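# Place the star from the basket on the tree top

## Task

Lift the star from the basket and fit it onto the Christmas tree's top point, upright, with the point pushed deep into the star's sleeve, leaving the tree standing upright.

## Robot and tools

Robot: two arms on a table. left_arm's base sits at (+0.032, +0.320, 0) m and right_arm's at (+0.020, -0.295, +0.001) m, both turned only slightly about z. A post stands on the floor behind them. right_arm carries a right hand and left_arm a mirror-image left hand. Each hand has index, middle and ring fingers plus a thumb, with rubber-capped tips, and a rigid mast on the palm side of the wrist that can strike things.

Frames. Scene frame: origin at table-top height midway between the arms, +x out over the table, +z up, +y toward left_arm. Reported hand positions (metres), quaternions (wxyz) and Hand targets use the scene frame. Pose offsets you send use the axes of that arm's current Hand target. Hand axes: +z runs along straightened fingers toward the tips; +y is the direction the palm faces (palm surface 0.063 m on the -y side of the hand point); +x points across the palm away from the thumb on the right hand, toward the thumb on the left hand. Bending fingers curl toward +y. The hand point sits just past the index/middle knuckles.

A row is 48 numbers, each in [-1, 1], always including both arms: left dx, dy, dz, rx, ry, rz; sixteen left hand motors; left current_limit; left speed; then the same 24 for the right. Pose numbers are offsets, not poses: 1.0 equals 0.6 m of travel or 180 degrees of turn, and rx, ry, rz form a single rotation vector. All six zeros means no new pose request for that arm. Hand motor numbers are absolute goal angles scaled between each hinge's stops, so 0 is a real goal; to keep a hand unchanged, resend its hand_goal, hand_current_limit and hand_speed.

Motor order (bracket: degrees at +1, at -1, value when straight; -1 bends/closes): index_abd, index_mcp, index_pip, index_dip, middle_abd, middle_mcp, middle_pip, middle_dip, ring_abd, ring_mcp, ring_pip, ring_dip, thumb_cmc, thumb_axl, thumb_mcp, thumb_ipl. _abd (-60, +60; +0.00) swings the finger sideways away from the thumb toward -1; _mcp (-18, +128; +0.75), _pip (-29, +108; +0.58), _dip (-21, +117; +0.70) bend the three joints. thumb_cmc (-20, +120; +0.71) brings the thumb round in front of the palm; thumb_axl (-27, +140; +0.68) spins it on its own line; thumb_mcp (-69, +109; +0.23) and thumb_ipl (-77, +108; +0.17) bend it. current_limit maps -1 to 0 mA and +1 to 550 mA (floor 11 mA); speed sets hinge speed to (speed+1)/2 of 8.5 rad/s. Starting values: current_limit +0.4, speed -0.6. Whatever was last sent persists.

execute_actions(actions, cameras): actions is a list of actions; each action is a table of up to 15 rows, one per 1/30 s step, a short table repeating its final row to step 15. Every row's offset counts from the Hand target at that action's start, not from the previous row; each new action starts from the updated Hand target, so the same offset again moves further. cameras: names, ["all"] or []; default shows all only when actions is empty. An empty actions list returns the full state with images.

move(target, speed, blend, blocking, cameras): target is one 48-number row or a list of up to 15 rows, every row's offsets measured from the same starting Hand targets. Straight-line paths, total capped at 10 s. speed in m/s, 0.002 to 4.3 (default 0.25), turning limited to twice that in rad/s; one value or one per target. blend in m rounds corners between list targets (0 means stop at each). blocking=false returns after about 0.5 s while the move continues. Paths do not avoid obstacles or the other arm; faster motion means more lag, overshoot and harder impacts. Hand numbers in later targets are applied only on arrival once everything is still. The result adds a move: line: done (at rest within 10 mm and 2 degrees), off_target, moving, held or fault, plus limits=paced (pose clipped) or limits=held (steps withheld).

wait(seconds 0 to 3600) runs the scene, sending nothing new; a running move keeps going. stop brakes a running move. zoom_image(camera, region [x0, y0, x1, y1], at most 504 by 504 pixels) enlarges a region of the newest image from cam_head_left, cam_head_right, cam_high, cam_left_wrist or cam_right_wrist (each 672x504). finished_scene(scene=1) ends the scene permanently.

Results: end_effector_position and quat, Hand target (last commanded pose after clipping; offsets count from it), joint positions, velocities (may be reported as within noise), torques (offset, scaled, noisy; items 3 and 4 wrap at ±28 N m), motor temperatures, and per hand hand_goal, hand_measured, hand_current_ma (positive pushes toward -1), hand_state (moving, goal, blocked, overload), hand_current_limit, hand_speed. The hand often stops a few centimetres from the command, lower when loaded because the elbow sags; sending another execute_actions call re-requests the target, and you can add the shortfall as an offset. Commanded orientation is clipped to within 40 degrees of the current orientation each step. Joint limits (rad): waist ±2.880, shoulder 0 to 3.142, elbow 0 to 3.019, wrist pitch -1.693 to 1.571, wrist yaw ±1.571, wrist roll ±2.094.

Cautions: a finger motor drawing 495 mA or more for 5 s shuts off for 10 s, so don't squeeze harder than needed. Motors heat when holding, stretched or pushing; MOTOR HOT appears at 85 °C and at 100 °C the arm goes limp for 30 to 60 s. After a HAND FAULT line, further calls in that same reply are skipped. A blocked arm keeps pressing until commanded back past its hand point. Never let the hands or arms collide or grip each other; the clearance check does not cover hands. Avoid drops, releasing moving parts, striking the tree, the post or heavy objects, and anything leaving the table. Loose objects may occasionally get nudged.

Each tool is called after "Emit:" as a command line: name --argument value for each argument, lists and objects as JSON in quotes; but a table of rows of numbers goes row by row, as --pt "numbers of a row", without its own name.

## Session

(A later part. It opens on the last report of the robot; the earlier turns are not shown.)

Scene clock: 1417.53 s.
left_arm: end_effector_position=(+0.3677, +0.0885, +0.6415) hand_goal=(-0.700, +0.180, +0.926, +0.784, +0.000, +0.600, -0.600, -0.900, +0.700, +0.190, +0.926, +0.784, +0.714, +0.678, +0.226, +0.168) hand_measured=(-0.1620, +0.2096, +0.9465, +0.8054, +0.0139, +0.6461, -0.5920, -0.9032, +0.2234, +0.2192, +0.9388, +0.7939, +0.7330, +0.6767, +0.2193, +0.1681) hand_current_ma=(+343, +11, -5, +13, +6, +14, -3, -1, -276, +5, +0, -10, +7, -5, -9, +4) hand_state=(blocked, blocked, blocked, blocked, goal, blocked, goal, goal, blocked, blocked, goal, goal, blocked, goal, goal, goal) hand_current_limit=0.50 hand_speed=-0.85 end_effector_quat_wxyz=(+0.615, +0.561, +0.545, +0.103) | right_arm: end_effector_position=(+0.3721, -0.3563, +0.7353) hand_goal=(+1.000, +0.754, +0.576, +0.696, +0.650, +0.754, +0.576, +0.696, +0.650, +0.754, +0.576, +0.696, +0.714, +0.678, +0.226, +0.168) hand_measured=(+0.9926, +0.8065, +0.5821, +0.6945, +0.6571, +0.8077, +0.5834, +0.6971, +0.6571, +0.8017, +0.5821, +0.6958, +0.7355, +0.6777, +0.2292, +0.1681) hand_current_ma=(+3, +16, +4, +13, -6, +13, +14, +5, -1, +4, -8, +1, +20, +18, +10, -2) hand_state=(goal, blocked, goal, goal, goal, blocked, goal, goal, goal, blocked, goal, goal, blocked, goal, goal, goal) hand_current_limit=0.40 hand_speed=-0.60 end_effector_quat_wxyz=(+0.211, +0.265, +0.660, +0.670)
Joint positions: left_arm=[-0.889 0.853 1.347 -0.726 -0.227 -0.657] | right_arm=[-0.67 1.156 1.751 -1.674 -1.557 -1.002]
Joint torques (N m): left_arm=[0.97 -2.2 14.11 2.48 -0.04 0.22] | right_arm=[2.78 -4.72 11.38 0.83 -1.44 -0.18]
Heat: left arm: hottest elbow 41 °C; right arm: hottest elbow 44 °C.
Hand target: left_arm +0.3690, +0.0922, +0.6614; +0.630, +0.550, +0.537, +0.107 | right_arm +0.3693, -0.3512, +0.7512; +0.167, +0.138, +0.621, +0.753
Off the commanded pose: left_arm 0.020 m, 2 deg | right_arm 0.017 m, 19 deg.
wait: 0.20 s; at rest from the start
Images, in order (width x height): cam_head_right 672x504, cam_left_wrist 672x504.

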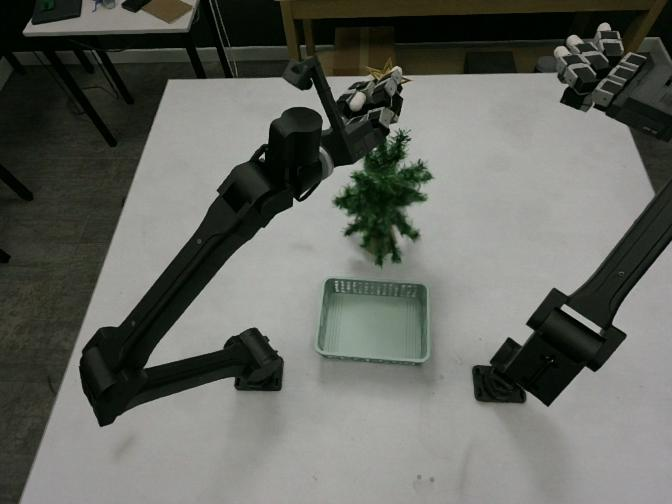

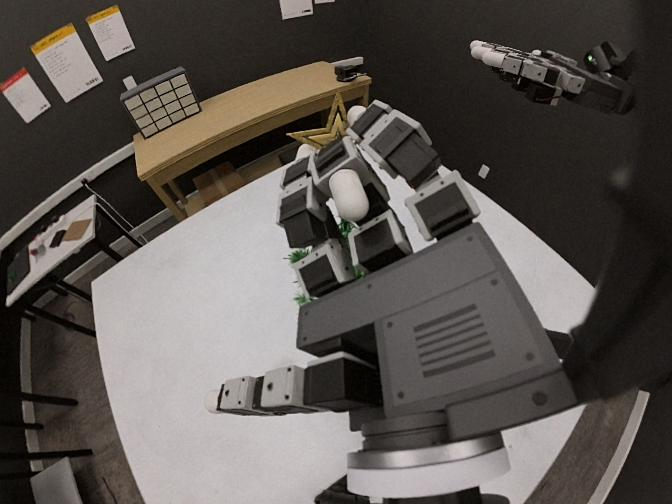

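Emit:
move --pt "0.0402 -0.0295 0.0198 0 0 0 -0.7 0.18 0.926 0.783 0 0.6 -0.6 -0.9 0.7 0.19 0.926 0.783 0.714 0.678 0.226 0.168 0.5 -0.85 0 0 0 0 0 0 1 0.754 0.576 0.696 0.65 0.754 0.576 0.696 0.65 0.754 0.576 0.696 0.714 0.678 0.226 0.168 0.4 -0.6" --speed 0.04 --cameras '["cam_right_wrist","cam_high","cam_head_right"]'

Emit:
zoom_image --camera "cam_right_wrist" --region '[150, 50, 250, 150]'

Emit:
zoom_image --camera "cam_high" --region '[260, 20, 380, 140]'

Emit:
zoom_image --camera "cam_head_right" --region '[320, 40, 450, 170]'

Scene clock: 1422.93 s.
left_arm: end_effector_position=(+0.3803, +0.0902, +0.6238) hand_goal=(-0.700, +0.180, +0.926, +0.784, +0.000, +0.600, -0.600, -0.900, +0.700, +0.190, +0.926, +0.784, +0.714, +0.678, +0.226, +0.168) hand_measured=(-0.1634, +0.2096, +0.9478, +0.8066, +0.0139, +0.6449, -0.5907, -0.9044, +0.2234, +0.2192, +0.9401, +0.7939, +0.7330, +0.6767, +0.2193, +0.1672) hand_current_ma=(+352, +20, -5, +3, +11, +14, -7, +4, -273, +2, +1, -7, +3, -8, -10, -1) hand_state=(blocked, blocked, blocked, blocked, goal, blocked, goal, goal, blocked, blocked, goal, goal, blocked, goal, goal, goal) hand_current_limit=0.50 hand_speed=-0.85 end_effector_quat_wxyz=(+0.621, +0.557, +0.542, +0.102) | right_arm: end_effector_position=(+0.3721, -0.3563, +0.7353) hand_goal=(+1.000, +0.754, +0.576, +0.696, +0.650, +0.754, +0.576, +0.696, +0.650, +0.754, +0.576, +0.696, +0.714, +0.678, +0.226, +0.168) hand_measured=(+0.9926, +0.8065, +0.5821, +0.6958, +0.6571, +0.8077, +0.5834, +0.6958, +0.6571, +0.8017, +0.5821, +0.6958, +0.7355, +0.6777, +0.2292, +0.1672) hand_current_ma=(+9, +28, +24, -4, -10, +15, +11, -9, -1, +8, -16, -14, +10, +10, -6, -16) hand_state=(goal, blocked, goal, goal, goal, blocked, goal, goal, goal, blocked, goal, goal, blocked, goal, goal, goal) hand_current_limit=0.40 hand_speed=-0.60 end_effector_quat_wxyz=(+0.211, +0.265, +0.660, +0.670)
Joint positions: left_arm=[-0.844 0.844 1.281 -0.65 -0.18 -0.648] | right_arm=[-0.67 1.156 1.751 -1.674 -1.557 -1.002]
Joint torques (N m): left_arm=[1.08 -3.6 11.58 2.52 -0.01 0.23] | right_arm=[2.67 -4.78 11.43 0.84 -1.44 -0.18]
Heat: left arm: hottest elbow 40 °C; right arm: hottest elbow 45 °C.
Hand target: left_arm +0.3799, +0.0963, +0.6316; +0.631, +0.550, +0.537, +0.107 | right_arm +0.3693, -0.3512, +0.7512; +0.167, +0.138, +0.621, +0.753
Off the commanded pose: left_arm 0.010 m, 2 deg | right_arm 0.017 m, 19 deg.
joint sent to its limit (right arm) — joint 5 (wrist yaw), lower limit. The joint targets are off in orientation, not in position.
move: done
Images, in order (width x height): cam_head_right 672x504, cam_high 672x504, cam_right_wrist 672x504.

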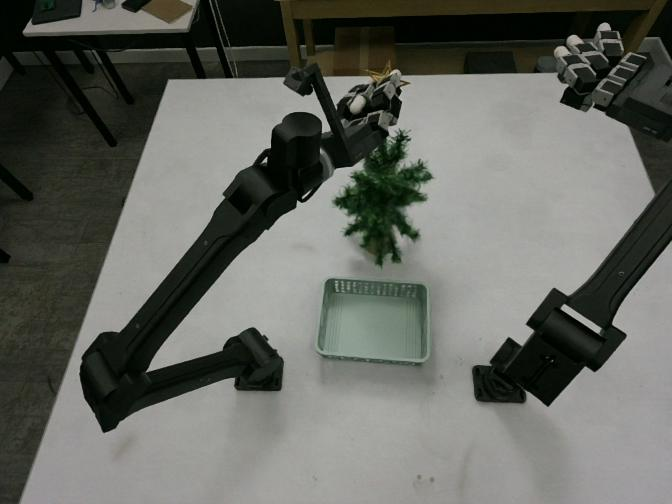

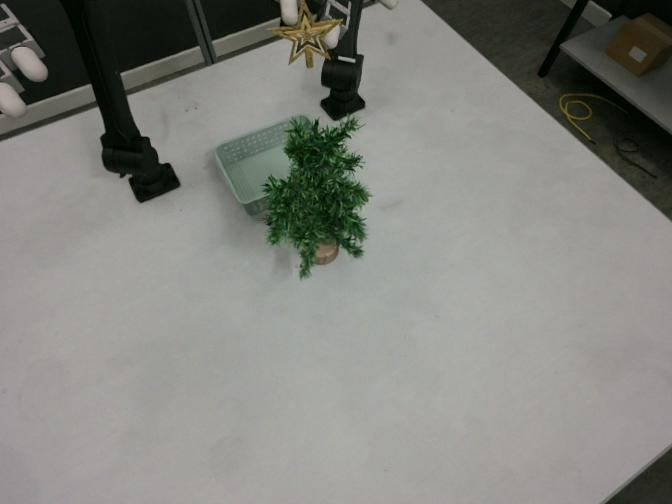

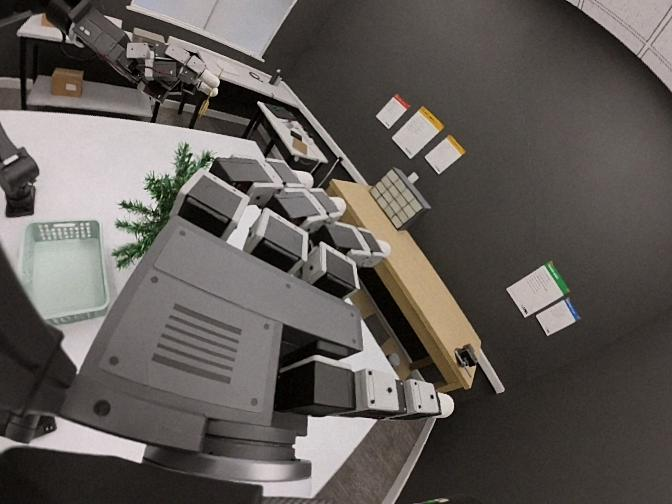

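Scaled by 5.040 from the camera's image (finer frame: 960x720).

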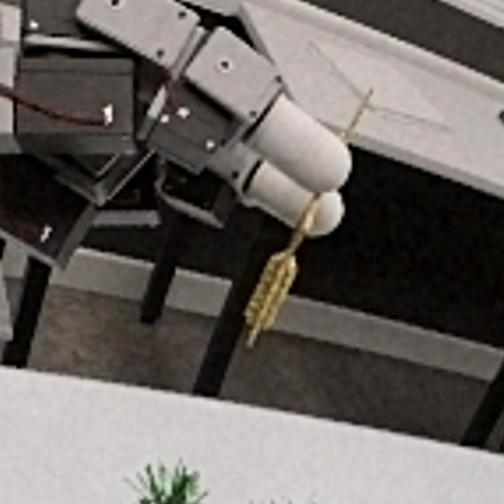

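Scaled by 4.200 from the camera's image (finer frame: 960x720).

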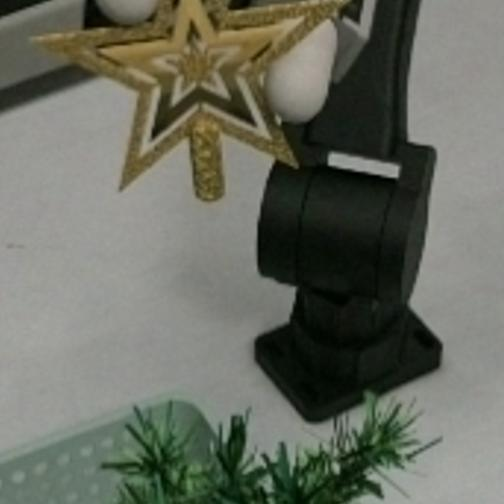

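Scaled by 3.877 from the camera's image (finer frame: 960x720).

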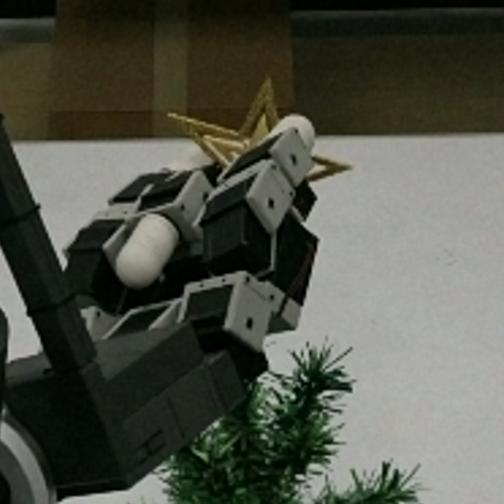

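Emit:
zoom_image --camera "cam_high" --region '[270, 90, 370, 190]'

Emit:
zoom_image --camera "cam_right_wrist" --region '[110, 100, 230, 220]'

Emit:
zoom_image --camera "cam_head_right" --region '[320, 110, 450, 280]'

Scaled by 5.040 from the camera's image (finer frame: 960x720).

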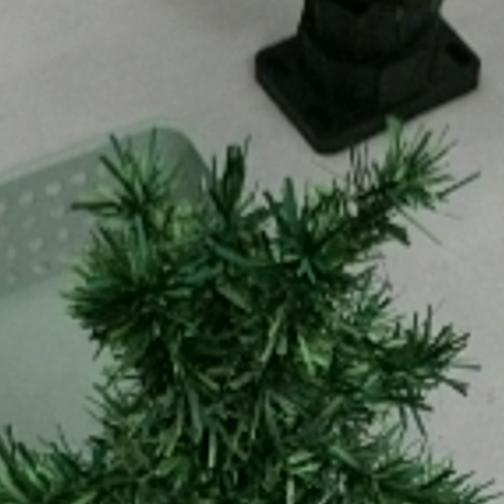

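Scaled by 4.200 from the camera's image (finer frame: 960x720).

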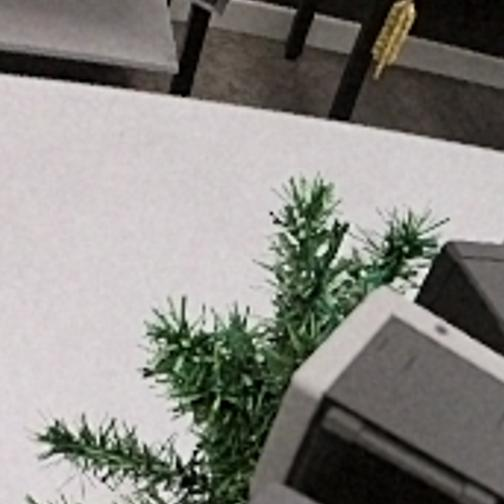

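Scaled by 2.965 from the camera's image (finer frame: 960x720).

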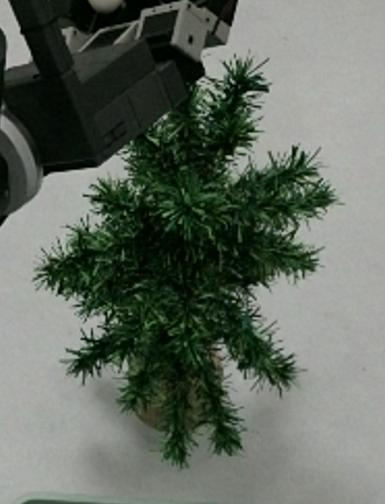

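Emit:
move --pt "0 0 0 0 0 0 -0.7 0.18 0.926 0.783 0 0.6 -0.6 -0.9 0.7 0.19 0.926 0.783 0.714 0.678 0.226 0.168 0.5 -0.85 0.0105 -0.1833 0.1673 0 0 0 1 0.754 0.576 0.696 0.65 0.754 0.576 0.696 0.65 0.754 0.576 0.696 0.714 0.678 0.226 0.168 0.4 -0.6" --speed 0.1 --cameras '["cam_right_wrist","cam_head_left"]'

Scene clock: 1477.63 s.
left_arm: end_effector_position=(+0.3803, +0.0902, +0.6238) hand_goal=(-0.700, +0.180, +0.926, +0.784, +0.000, +0.600, -0.600, -0.900, +0.700, +0.190, +0.926, +0.784, +0.714, +0.678, +0.226, +0.168) hand_measured=(-0.1634, +0.2096, +0.9465, +0.8066, +0.0124, +0.6449, -0.5907, -0.9032, +0.2248, +0.2192, +0.9375, +0.7939, +0.7343, +0.6777, +0.2193, +0.1691) hand_current_ma=(+340, +18, -2, +4, +6, +15, -9, -5, -273, +1, -6, -2, +5, +2, -10, +5) hand_state=(blocked, blocked, blocked, blocked, goal, blocked, goal, goal, blocked, blocked, goal, goal, blocked, goal, goal, goal) hand_current_limit=0.50 hand_speed=-0.85 end_effector_quat_wxyz=(+0.621, +0.557, +0.542, +0.102) | right_arm: end_effector_position=(+0.4094, -0.2404, +0.6662) hand_goal=(+1.000, +0.754, +0.576, +0.696, +0.650, +0.754, +0.576, +0.696, +0.650, +0.754, +0.576, +0.696, +0.714, +0.678, +0.226, +0.168) hand_measured=(+0.9926, +0.8065, +0.5821, +0.6958, +0.6483, +0.8077, +0.5821, +0.6958, +0.6512, +0.8017, +0.5821, +0.6958, +0.7355, +0.6777, +0.2262, +0.1681) hand_current_ma=(+16, +18, -4, +5, -2, +33, +7, -8, +9, +8, -12, -5, -2, +9, -3, -14) hand_state=(goal, blocked, goal, goal, goal, blocked, goal, goal, goal, blocked, goal, goal, blocked, goal, goal, goal) hand_current_limit=0.40 hand_speed=-0.60 end_effector_quat_wxyz=(+0.117, +0.111, +0.702, +0.693)
Joint positions: left_arm=[-0.844 0.844 1.281 -0.65 -0.18 -0.648] | right_arm=[-0.309 1.177 1.554 -1.444 -1.558 -1.077]
Joint torques (N m): left_arm=[1.08 -3.43 11.62 2.5 -0.02 0.23] | right_arm=[2.14 -6.24 8.25 1.14 -1.39 -0.08]
Heat: left arm: hottest elbow 38 °C; right arm: hottest elbow 44 °C.
Hand target: left_arm +0.3799, +0.0963, +0.6316; +0.631, +0.550, +0.537, +0.107 | right_arm +0.4142, -0.2404, +0.6622; +0.167, +0.138, +0.621, +0.753
Off the commanded pose: left_arm 0.010 m, 2 deg | right_arm 0.006 m, 13 deg.
joint sent to its limit (right arm) — joint 5 (wrist yaw), lower limit. The joint targets are off in orientation, not in position.
move: off_target (right_arm)
Images, in order (width x height): cam_head_left 672x504, cam_right_wrist 672x504.

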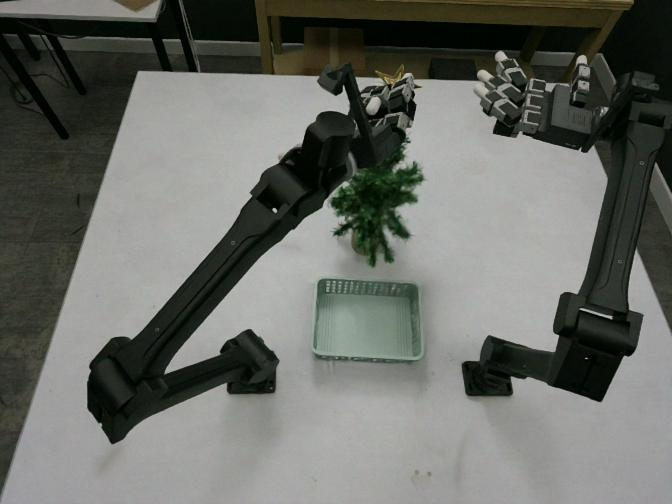

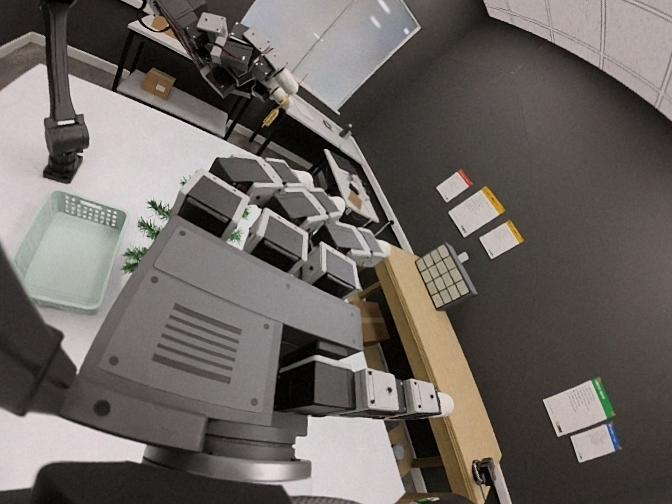

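Emit:
move --pt "0 0 0 0 0 0 -0.7 0.18 0.926 0.783 0 0.6 -0.6 -0.9 0.7 0.19 0.926 0.783 0.714 0.678 0.226 0.168 0.5 -0.85 -0.098 -0.1395 0.0195 0 0 0 1 0.754 0.576 0.696 0.65 0.754 0.576 0.696 0.65 0.754 0.576 0.696 0.714 0.678 0.226 0.168 0.4 -0.6" --speed 0.1 --cameras '["cam_right_wrist"]'

Emit:
zoom_image --camera "cam_right_wrist" --region '[140, 20, 300, 180]'

Scene clock: 1483.83 s.
left_arm: end_effector_position=(+0.3803, +0.0902, +0.6238) hand_goal=(-0.700, +0.180, +0.926, +0.784, +0.000, +0.600, -0.600, -0.900, +0.700, +0.190, +0.926, +0.784, +0.714, +0.678, +0.226, +0.168) hand_measured=(-0.1620, +0.2096, +0.9465, +0.8066, +0.0139, +0.6449, -0.5907, -0.9032, +0.2234, +0.2192, +0.9388, +0.7939, +0.7330, +0.6767, +0.2193, +0.1681) hand_current_ma=(+346, +15, -4, +5, +8, +16, -9, -2, -273, +3, -4, -9, +17, +2, -14, +3) hand_state=(blocked, blocked, blocked, blocked, goal, blocked, goal, goal, blocked, blocked, goal, goal, blocked, goal, goal, goal) hand_current_limit=0.50 hand_speed=-0.85 end_effector_quat_wxyz=(+0.621, +0.557, +0.542, +0.102) | right_arm: end_effector_position=(+0.4755, -0.2436, +0.5863) hand_goal=(+1.000, +0.754, +0.576, +0.696, +0.650, +0.754, +0.576, +0.696, +0.650, +0.754, +0.576, +0.696, +0.714, +0.678, +0.226, +0.168) hand_measured=(+0.9926, +0.8065, +0.5821, +0.6958, +0.6497, +0.8077, +0.5821, +0.6958, +0.6512, +0.8017, +0.5821, +0.6958, +0.7355, +0.6777, +0.2262, +0.1681) hand_current_ma=(+8, +14, +4, +22, -20, +26, +6, -9, -3, -7, -5, -12, +7, +27, -19, -10) hand_state=(goal, blocked, goal, goal, goal, blocked, goal, goal, goal, blocked, goal, goal, blocked, goal, goal, goal) hand_current_limit=0.40 hand_speed=-0.60 end_effector_quat_wxyz=(+0.104, +0.095, +0.705, +0.695)
Joint positions: left_arm=[-0.844 0.844 1.281 -0.65 -0.18 -0.648] | right_arm=[-0.267 1.305 1.444 -1.202 -1.558 -1.078]
Joint torques (N m): left_arm=[1.14 -3.31 11.63 2.47 -0.02 0.21] | right_arm=[2.78 -8.64 8.79 1.09 -1.39 -0.07]
Heat: left arm: hottest elbow 38 °C; right arm: hottest elbow 43 °C.
Hand target: left_arm +0.3799, +0.0963, +0.6316; +0.631, +0.550, +0.537, +0.107 | right_arm +0.4790, -0.2406, +0.5822; +0.167, +0.139, +0.621, +0.753
Off the commanded pose: left_arm 0.010 m, 2 deg | right_arm 0.006 m, 15 deg.
joint sent to its limit (right arm) — joint 5 (wrist yaw), lower limit. The joint targets are off in orientation, not in position.
move: off_target (right_arm)

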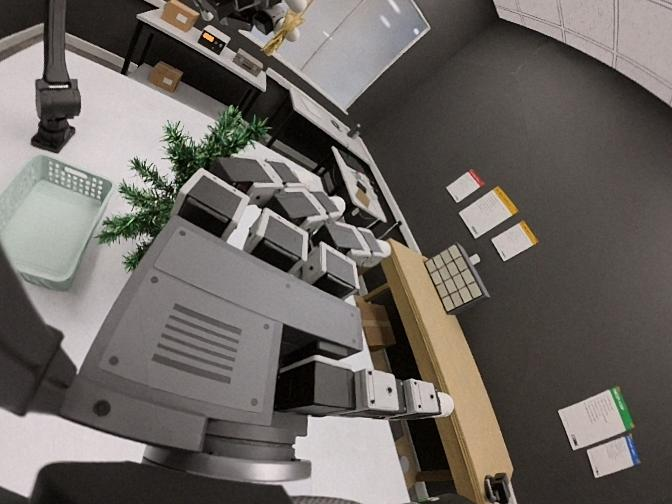

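Scaled by 3.150 from the camera's image (finer frame: 960x720).

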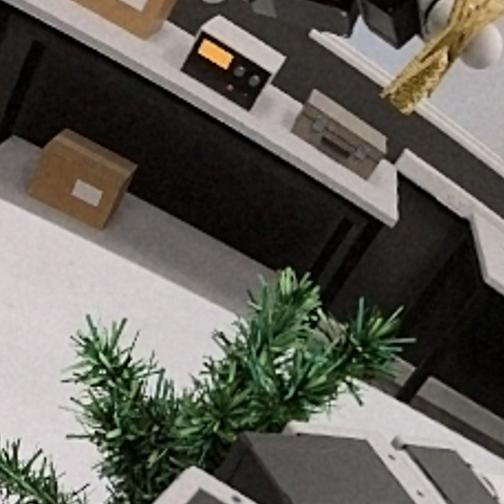

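Emit:
zoom_image --camera "cam_right_wrist" --region '[190, 90, 290, 190]'

Emit:
zoom_image --camera "cam_right_wrist" --region '[230, 0, 330, 100]'

Scaled by 5.040 from the camera's image (finer frame: 960x720).

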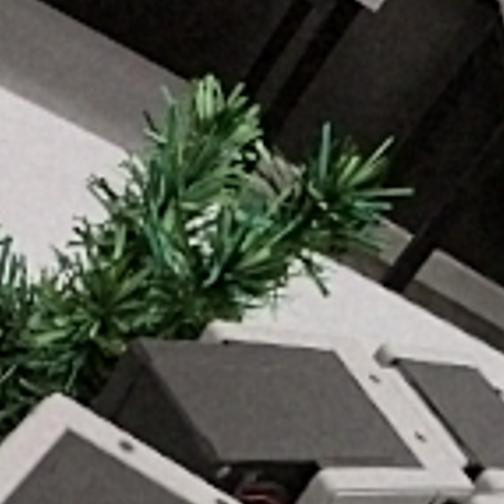

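Scaled by 5.040 from the camera's image (finer frame: 960x720).

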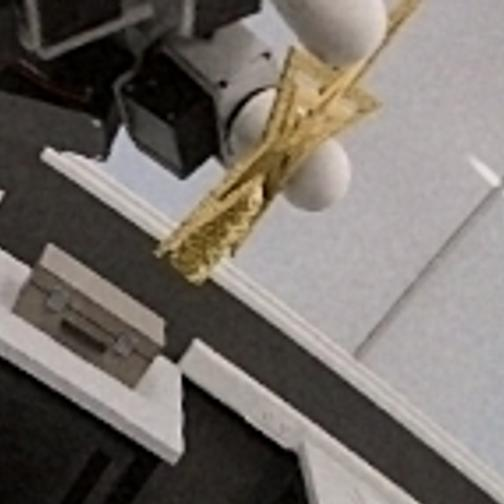

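Emit:
move --pt "0.0251 0.0972 -0.1938 0 0 0 -0.7 0.18 0.926 0.783 0 0.6 -0.6 -0.9 0.7 0.19 0.926 0.783 0.714 0.678 0.226 0.168 0.5 -0.85 0 0 0 0 0 0 1 0.754 0.576 0.696 0.65 0.754 0.576 0.696 0.65 0.754 0.576 0.696 0.714 0.678 0.226 0.168 0.4 -0.6" --speed 0.08 --cameras '["cam_right_wrist","cam_high","cam_head_left","cam_head_right"]'

Emit:
zoom_image --camera "cam_head_left" --region '[330, 90, 430, 190]'

Emit:
zoom_image --camera "cam_head_right" --region '[330, 90, 430, 190]'

Scene clock: 1498.23 s.
left_arm: end_effector_position=(+0.3278, +0.1872, +0.6700) hand_goal=(-0.700, +0.180, +0.926, +0.784, +0.000, +0.600, -0.600, -0.900, +0.700, +0.190, +0.926, +0.784, +0.714, +0.678, +0.226, +0.168) hand_measured=(-0.1620, +0.2096, +0.9465, +0.8054, +0.0139, +0.6449, -0.5907, -0.9032, +0.2248, +0.2180, +0.9375, +0.7952, +0.7343, +0.6777, +0.2183, +0.1681) hand_current_ma=(+347, +18, -4, +7, +5, +13, -7, -2, -275, +1, -5, -6, +7, -6, -12, -1) hand_state=(blocked, blocked, blocked, blocked, goal, blocked, goal, goal, blocked, blocked, goal, goal, blocked, goal, goal, goal) hand_current_limit=0.50 hand_speed=-0.85 end_effector_quat_wxyz=(+0.619, +0.557, +0.545, +0.099) | right_arm: end_effector_position=(+0.4755, -0.2436, +0.5863) hand_goal=(+1.000, +0.754, +0.576, +0.696, +0.650, +0.754, +0.576, +0.696, +0.650, +0.754, +0.576, +0.696, +0.714, +0.678, +0.226, +0.168) hand_measured=(+0.9926, +0.8065, +0.5834, +0.6958, +0.6483, +0.8077, +0.5821, +0.6958, +0.6512, +0.8017, +0.5834, +0.6958, +0.7355, +0.6777, +0.2262, +0.1681) hand_current_ma=(+18, +16, -12, +9, +4, +34, +24, +4, +21, +4, +15, +8, +0, +17, +13, +3) hand_state=(goal, blocked, goal, goal, goal, blocked, goal, goal, goal, blocked, goal, goal, blocked, goal, goal, goal) hand_current_limit=0.40 hand_speed=-0.60 end_effector_quat_wxyz=(+0.104, +0.095, +0.705, +0.695)
Joint positions: left_arm=[-0.639 0.682 1.383 -0.916 0.021 -0.611] | right_arm=[-0.267 1.305 1.444 -1.202 -1.558 -1.078]
Joint torques (N m): left_arm=[1.14 0.38 14.04 1.48 0.03 0.21] | right_arm=[2.73 -8.7 8.8 1.17 -1.39 -0.05]
Heat: left arm: hottest elbow 38 °C; right arm: hottest elbow 42 °C.
Hand target: left_arm +0.3201, +0.1962, +0.6913; +0.630, +0.550, +0.537, +0.107 | right_arm +0.4790, -0.2406, +0.5822; +0.167, +0.139, +0.621, +0.753
Off the commanded pose: left_arm 0.025 m, 2 deg | right_arm 0.006 m, 15 deg.
joint sent to its limit (right arm) — joint 5 (wrist yaw), lower limit. The joint targets are off in orientation, not in position.
move: off_target (left_arm)
Images, in order (width x height): cam_head_left 672x504, cam_head_right 672x504, cam_high 672x504, cam_right_wrist 672x504.

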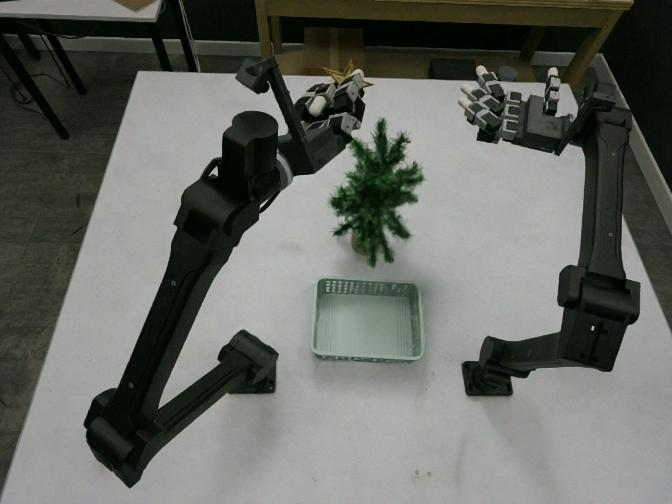

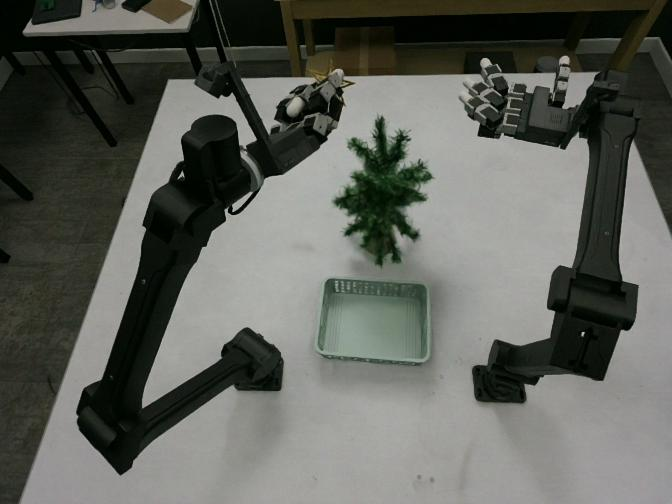

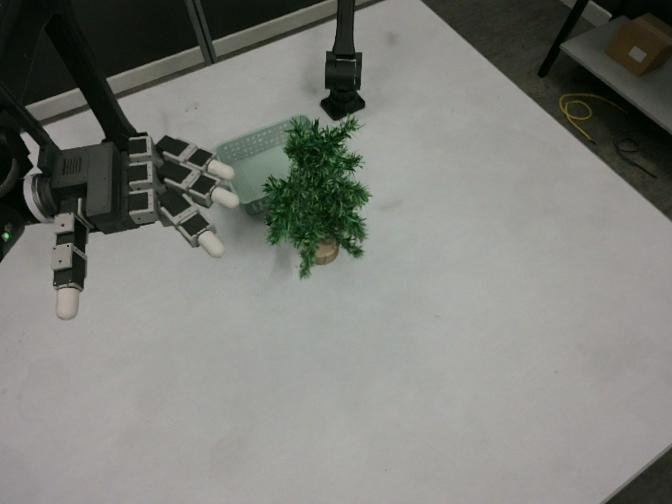

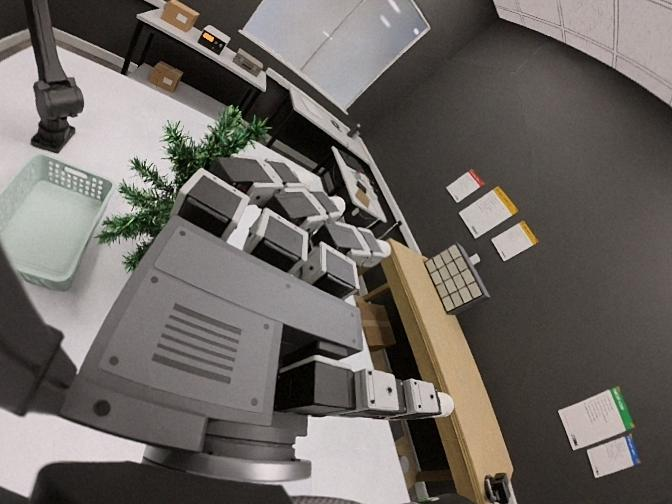

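Scaled by 5.040 from the camera's image (finer frame: 960x720).

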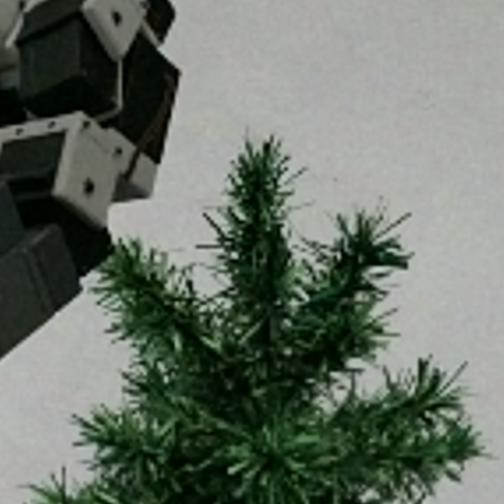

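Scaled by 5.040 from the camera's image (finer frame: 960x720).

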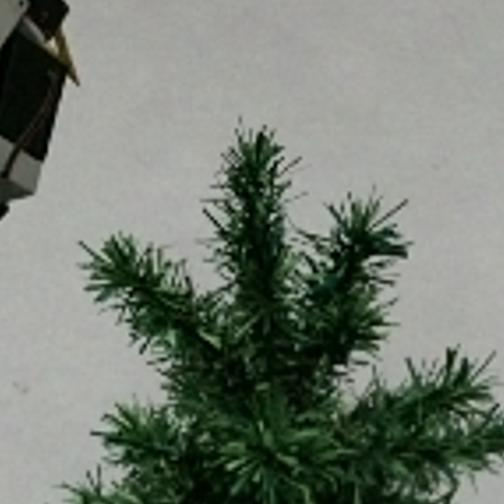

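Emit:
zoom_image --camera "cam_right_wrist" --region '[200, 95, 280, 175]'

Emit:
zoom_image --camera "cam_high" --region '[285, 105, 355, 175]'

Emit:
zoom_image --camera "cam_head_left" --region '[350, 110, 420, 180]'

Emit:
zoom_image --camera "cam_head_right" --region '[350, 110, 420, 180]'

Scaled by 6.300 from the camera's image (finer frame: 960x720).

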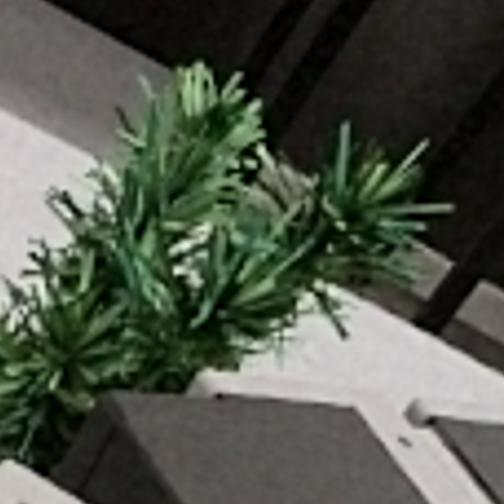

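Scaled by 7.200 from the camera's image (finer frame: 960x720).

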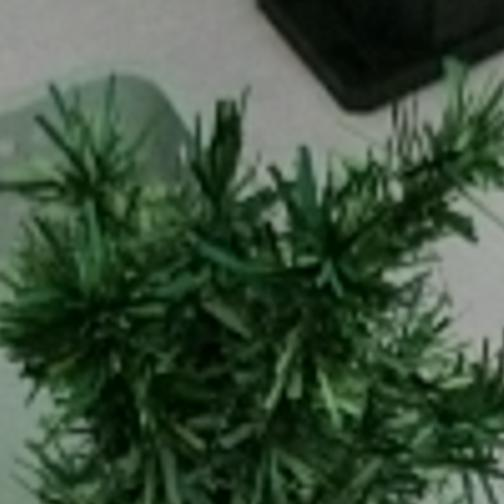

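Scaled by 7.200 from the camera's image (finer frame: 960x720).

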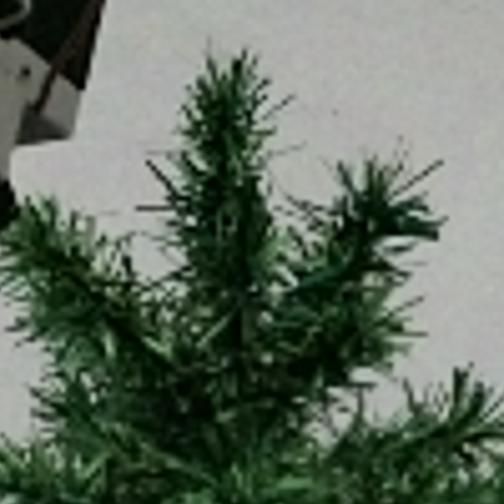

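Scaled by 7.200 from the camera's image (finer frame: 960x720).

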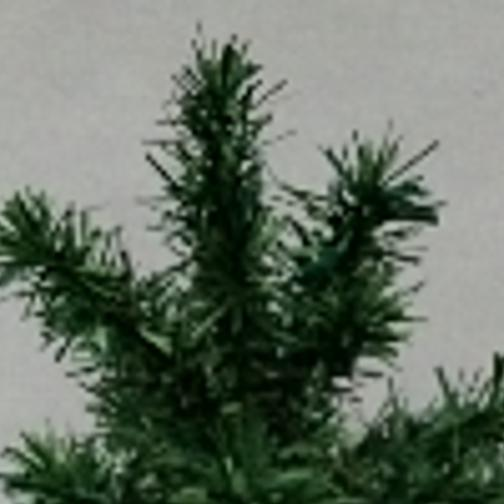

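Emit:
move --pt "0 0 0 0 0 0 -0.7 0.18 0.926 0.783 0 0.6 -0.6 -0.9 0.7 0.19 0.926 0.783 0.714 0.678 0.226 0.168 0.5 -0.85 -0.0182 -0.1197 -0.127 0 0 0 1 0.754 0.576 0.696 0.65 0.754 0.576 0.696 0.65 0.754 0.576 0.696 0.714 0.678 0.226 0.168 0.4 -0.6" --speed 0.1 --cameras '["cam_right_wrist"]'

Emit:
zoom_image --camera "cam_right_wrist" --region '[200, 20, 320, 140]'

Scene clock: 1514.60 s.
left_arm: end_effector_position=(+0.3278, +0.1872, +0.6700) hand_goal=(-0.700, +0.180, +0.926, +0.784, +0.000, +0.600, -0.600, -0.900, +0.700, +0.190, +0.926, +0.784, +0.714, +0.678, +0.226, +0.168) hand_measured=(-0.1634, +0.2096, +0.9478, +0.8066, +0.0139, +0.6449, -0.5920, -0.9032, +0.2248, +0.2204, +0.9375, +0.7952, +0.7343, +0.6767, +0.2193, +0.1672) hand_current_ma=(+341, +18, -4, +8, +12, +7, -1, -6, -270, -2, -2, -8, +3, -7, -2, +1) hand_state=(blocked, blocked, blocked, blocked, goal, blocked, goal, goal, blocked, blocked, goal, goal, blocked, goal, goal, goal) hand_current_limit=0.50 hand_speed=-0.85 end_effector_quat_wxyz=(+0.619, +0.557, +0.545, +0.099) | right_arm: end_effector_position=(+0.4799, -0.2745, +0.5283) hand_goal=(+1.000, +0.754, +0.576, +0.696, +0.650, +0.754, +0.576, +0.696, +0.650, +0.754, +0.576, +0.696, +0.714, +0.678, +0.226, +0.168) hand_measured=(+0.9940, +0.8065, +0.5821, +0.6945, +0.6571, +0.8077, +0.5821, +0.6958, +0.6512, +0.8017, +0.5821, +0.6958, +0.7381, +0.6777, +0.2321, +0.1748) hand_current_ma=(-15, +27, +12, +17, -4, +24, +18, -4, +12, +3, -13, -4, +1, -1, -13, +2) hand_state=(goal, blocked, goal, goal, goal, blocked, goal, goal, goal, blocked, goal, goal, blocked, goal, goal, goal) hand_current_limit=0.40 hand_speed=-0.60 end_effector_quat_wxyz=(+0.105, +0.140, +0.697, +0.695)
Joint positions: left_arm=[-0.639 0.682 1.383 -0.916 0.021 -0.61] | right_arm=[-0.333 1.3 1.298 -1.133 -1.558 -1.087]
Joint torques (N m): left_arm=[1.03 0.44 14.02 1.43 0.02 0.23] | right_arm=[2.49 -8.76 9.52 0.32 -1.4 -0.12]
Heat: left arm: hottest elbow 38 °C; right arm: hottest elbow 42 °C.
Hand target: left_arm +0.3201, +0.1962, +0.6913; +0.630, +0.550, +0.537, +0.107 | right_arm +0.4798, -0.2721, +0.5305; +0.105, +0.137, +0.698, +0.695 (not the last commanded pose)
Off the commanded pose: left_arm 0.024 m, 2 deg | right_arm 0.044 m, 13 deg.
joint sent to its limit (right arm) — joint 5 (wrist yaw), lower limit.
move: held (right_arm; a check stopped the path); limits=held
pose unreachable (right arm): on one or more control steps of this call, first in action 0 (counted from 0), this arm could not follow its commanded pose, so it was not sent that pose on those steps. It may still have moved: this result reports where it is.
cause: moving toward the commanded pose would bring two parts of the arm too close to each other (joints 4 (wrist pitch) to 6 (wrist roll) lie between them).

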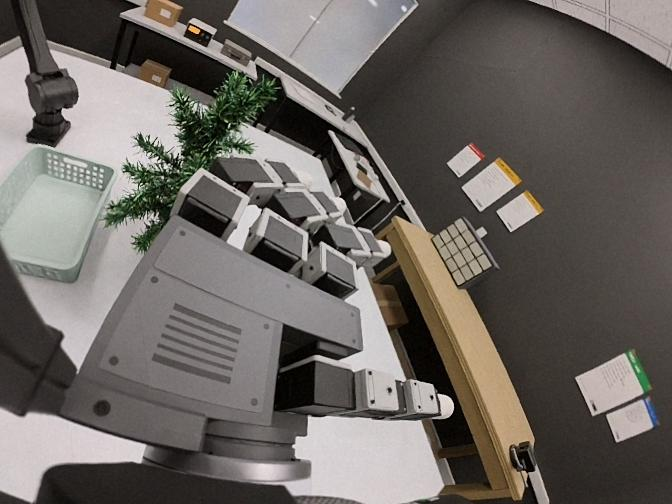

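Scaled by 4.200 from the camera's image (finer frame: 960x720).

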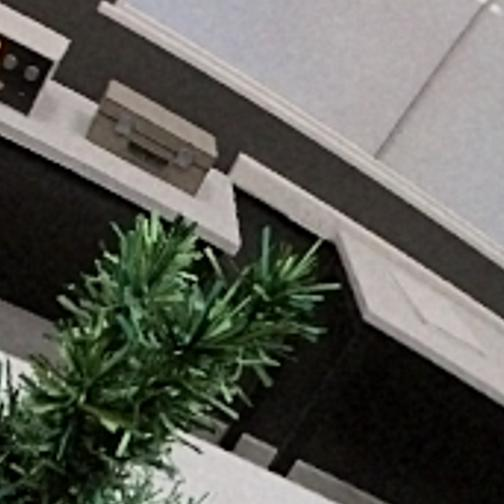

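Emit:
zoom_image --camera "cam_right_wrist" --region '[220, 60, 290, 130]'

Scaled by 7.200 from the camera's image (finer frame: 960x720).

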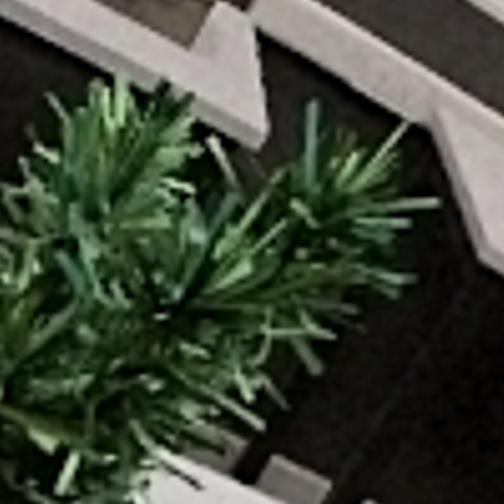

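Emit:
wait --seconds 0.1 --cameras '["cam_left_wrist"]'

Scene clock: 1531.73 s.
left_arm: end_effector_position=(+0.3278, +0.1872, +0.6700) hand_goal=(-0.700, +0.180, +0.926, +0.784, +0.000, +0.600, -0.600, -0.900, +0.700, +0.190, +0.926, +0.784, +0.714, +0.678, +0.226, +0.168) hand_measured=(-0.1620, +0.2096, +0.9465, +0.8054, +0.0139, +0.6449, -0.5920, -0.9032, +0.2248, +0.2204, +0.9388, +0.7952, +0.7355, +0.6777, +0.2193, +0.1681) hand_current_ma=(+346, +15, -5, +12, +12, +11, -5, +3, -276, +1, -6, -6, +6, -4, -5, +4) hand_state=(blocked, blocked, blocked, blocked, goal, blocked, goal, goal, blocked, blocked, goal, goal, blocked, goal, goal, goal) hand_current_limit=0.50 hand_speed=-0.85 end_effector_quat_wxyz=(+0.619, +0.557, +0.545, +0.099) | right_arm: end_effector_position=(+0.4799, -0.2745, +0.5283) hand_goal=(+1.000, +0.754, +0.576, +0.696, +0.650, +0.754, +0.576, +0.696, +0.650, +0.754, +0.576, +0.696, +0.714, +0.678, +0.226, +0.168) hand_measured=(+0.9940, +0.8065, +0.5821, +0.6958, +0.6571, +0.8077, +0.5834, +0.6958, +0.6512, +0.8017, +0.5834, +0.6958, +0.7381, +0.6767, +0.2321, +0.1738) hand_current_ma=(+7, +5, +11, +23, +0, +24, -4, -20, +10, -1, -9, +6, +4, +22, +23, +4) hand_state=(goal, blocked, goal, goal, goal, blocked, goal, goal, goal, blocked, goal, goal, blocked, goal, goal, goal) hand_current_limit=0.40 hand_speed=-0.60 end_effector_quat_wxyz=(+0.105, +0.140, +0.697, +0.695)
Joint positions: left_arm=[-0.639 0.682 1.383 -0.916 0.021 -0.61] | right_arm=[-0.333 1.3 1.298 -1.133 -1.558 -1.087]
Joint torques (N m): left_arm=[0.97 0.5 14 1.54 0.01 0.22] | right_arm=[2.55 -9.11 9.52 0.29 -1.43 -0.11]
Heat: left arm: hottest elbow 38 °C; right arm: hottest elbow 42 °C.
Hand target: left_arm +0.3201, +0.1962, +0.6913; +0.630, +0.550, +0.537, +0.107 | right_arm +0.4798, -0.2721, +0.5305; +0.105, +0.137, +0.698, +0.695 (not the last commanded pose)
Off the commanded pose: left_arm 0.024 m, 2 deg | right_arm 0.044 m, 13 deg.
wait: 0.10 s; at rest from the start

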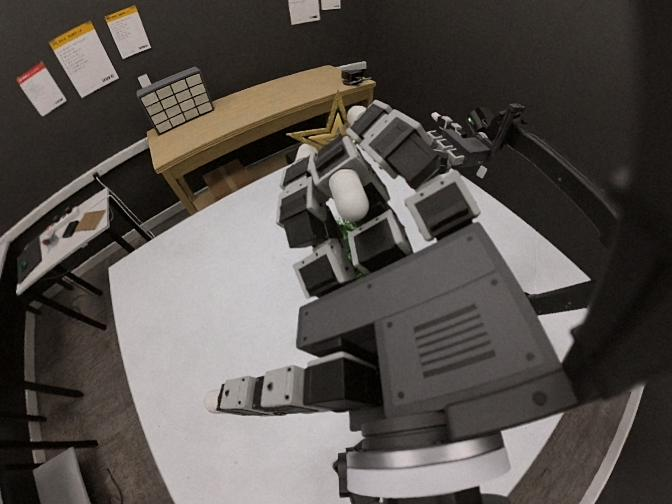

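Emit:
wait --seconds 0.1 --cameras '["cam_head_left","cam_head_right","cam_high"]'

Emit:
zoom_image --camera "cam_head_left" --region '[310, 100, 460, 270]'

Emit:
zoom_image --camera "cam_head_right" --region '[310, 100, 460, 270]'

Emit:
zoom_image --camera "cam_high" --region '[250, 100, 400, 290]'

Scene clock: 1538.73 s.
left_arm: end_effector_position=(+0.3278, +0.1872, +0.6700) hand_goal=(-0.700, +0.180, +0.926, +0.784, +0.000, +0.600, -0.600, -0.900, +0.700, +0.190, +0.926, +0.784, +0.714, +0.678, +0.226, +0.168) hand_measured=(-0.1620, +0.2096, +0.9478, +0.8054, +0.0139, +0.6449, -0.5907, -0.9032, +0.2248, +0.2204, +0.9375, +0.7952, +0.7355, +0.6777, +0.2183, +0.1672) hand_current_ma=(+354, +12, +0, +1, +9, +11, -7, +5, -274, -4, -9, -6, +5, -13, -11, -2) hand_state=(blocked, blocked, blocked, blocked, goal, blocked, goal, goal, blocked, blocked, goal, goal, blocked, goal, goal, goal) hand_current_limit=0.50 hand_speed=-0.85 end_effector_quat_wxyz=(+0.619, +0.557, +0.545, +0.099) | right_arm: end_effector_position=(+0.4799, -0.2745, +0.5283) hand_goal=(+1.000, +0.754, +0.576, +0.696, +0.650, +0.754, +0.576, +0.696, +0.650, +0.754, +0.576, +0.696, +0.714, +0.678, +0.226, +0.168) hand_measured=(+0.9940, +0.8065, +0.5821, +0.6945, +0.6571, +0.8077, +0.5834, +0.6958, +0.6497, +0.8017, +0.5821, +0.6958, +0.7381, +0.6767, +0.2321, +0.1748) hand_current_ma=(+4, +15, +3, +9, -12, +41, +2, -13, +15, -2, -13, -1, +6, +17, -9, -14) hand_state=(goal, blocked, goal, goal, goal, blocked, goal, goal, goal, blocked, goal, goal, blocked, goal, goal, goal) hand_current_limit=0.40 hand_speed=-0.60 end_effector_quat_wxyz=(+0.105, +0.140, +0.697, +0.695)
Joint positions: left_arm=[-0.639 0.682 1.383 -0.916 0.021 -0.61] | right_arm=[-0.333 1.3 1.298 -1.133 -1.558 -1.087]
Joint torques (N m): left_arm=[0.85 0.44 14.04 1.47 0.01 0.23] | right_arm=[2.49 -9.11 9.55 0.31 -1.43 -0.12]
Heat: left arm: hottest elbow 39 °C; right arm: hottest elbow 42 °C.
Hand target: left_arm +0.3201, +0.1962, +0.6913; +0.630, +0.550, +0.537, +0.107 | right_arm +0.4798, -0.2721, +0.5305; +0.105, +0.137, +0.698, +0.695 (not the last commanded pose)
Off the commanded pose: left_arm 0.024 m, 2 deg | right_arm 0.044 m, 13 deg.
wait: 0.10 s; at rest from the start

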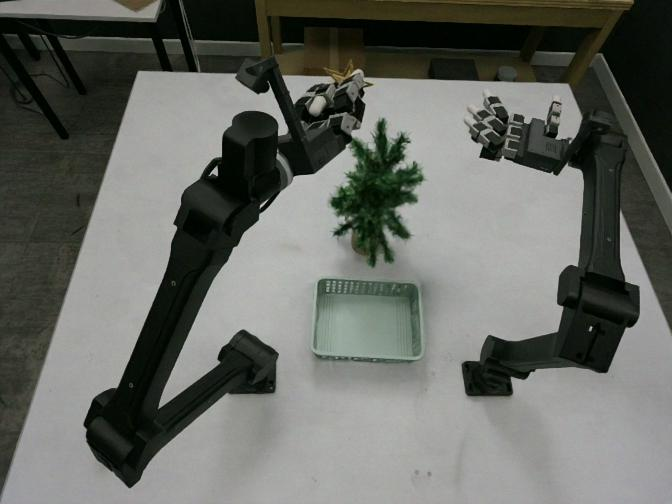

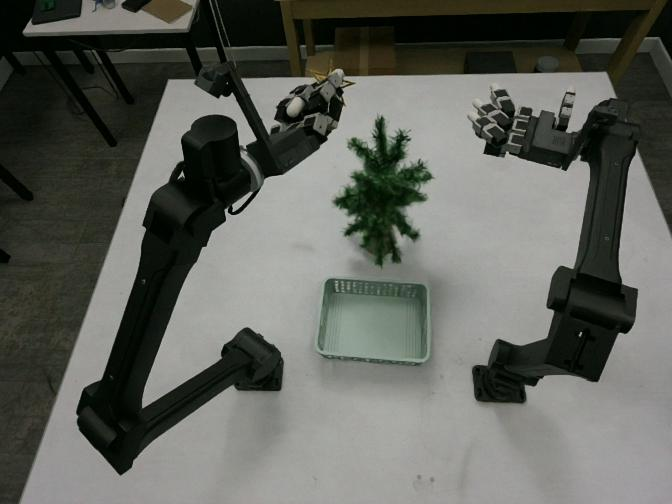

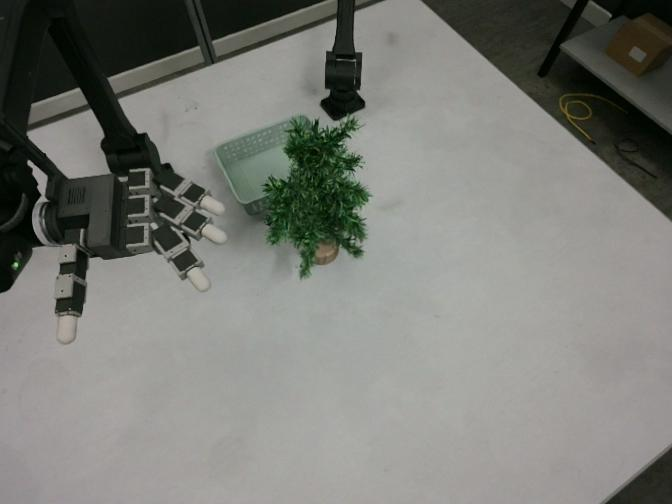

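Scaled by 2.965 from the camera's image (finer frame: 960x720).

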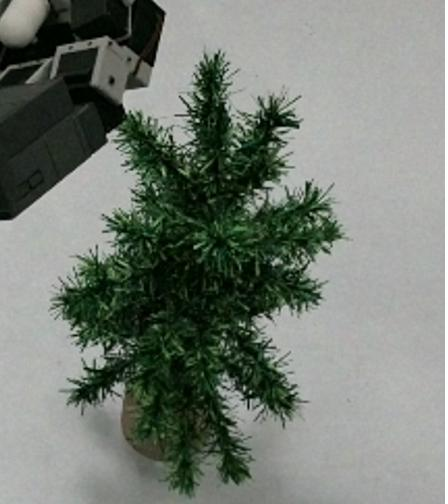

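Scaled by 2.965 from the camera's image (finer frame: 960x720).

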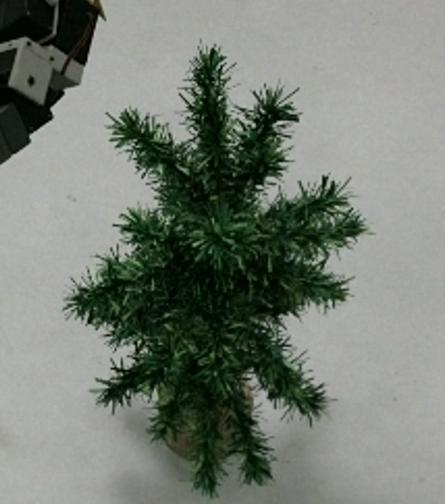

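Scaled by 2.653 from the camera's image (finer frame: 960x720).

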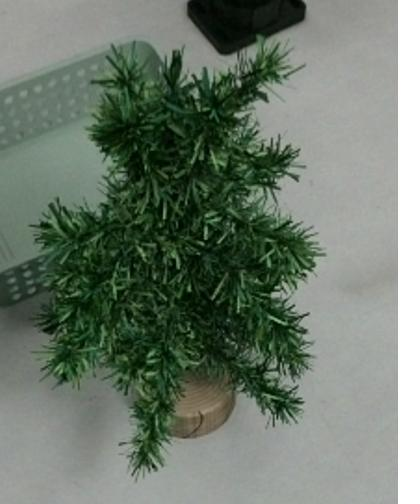

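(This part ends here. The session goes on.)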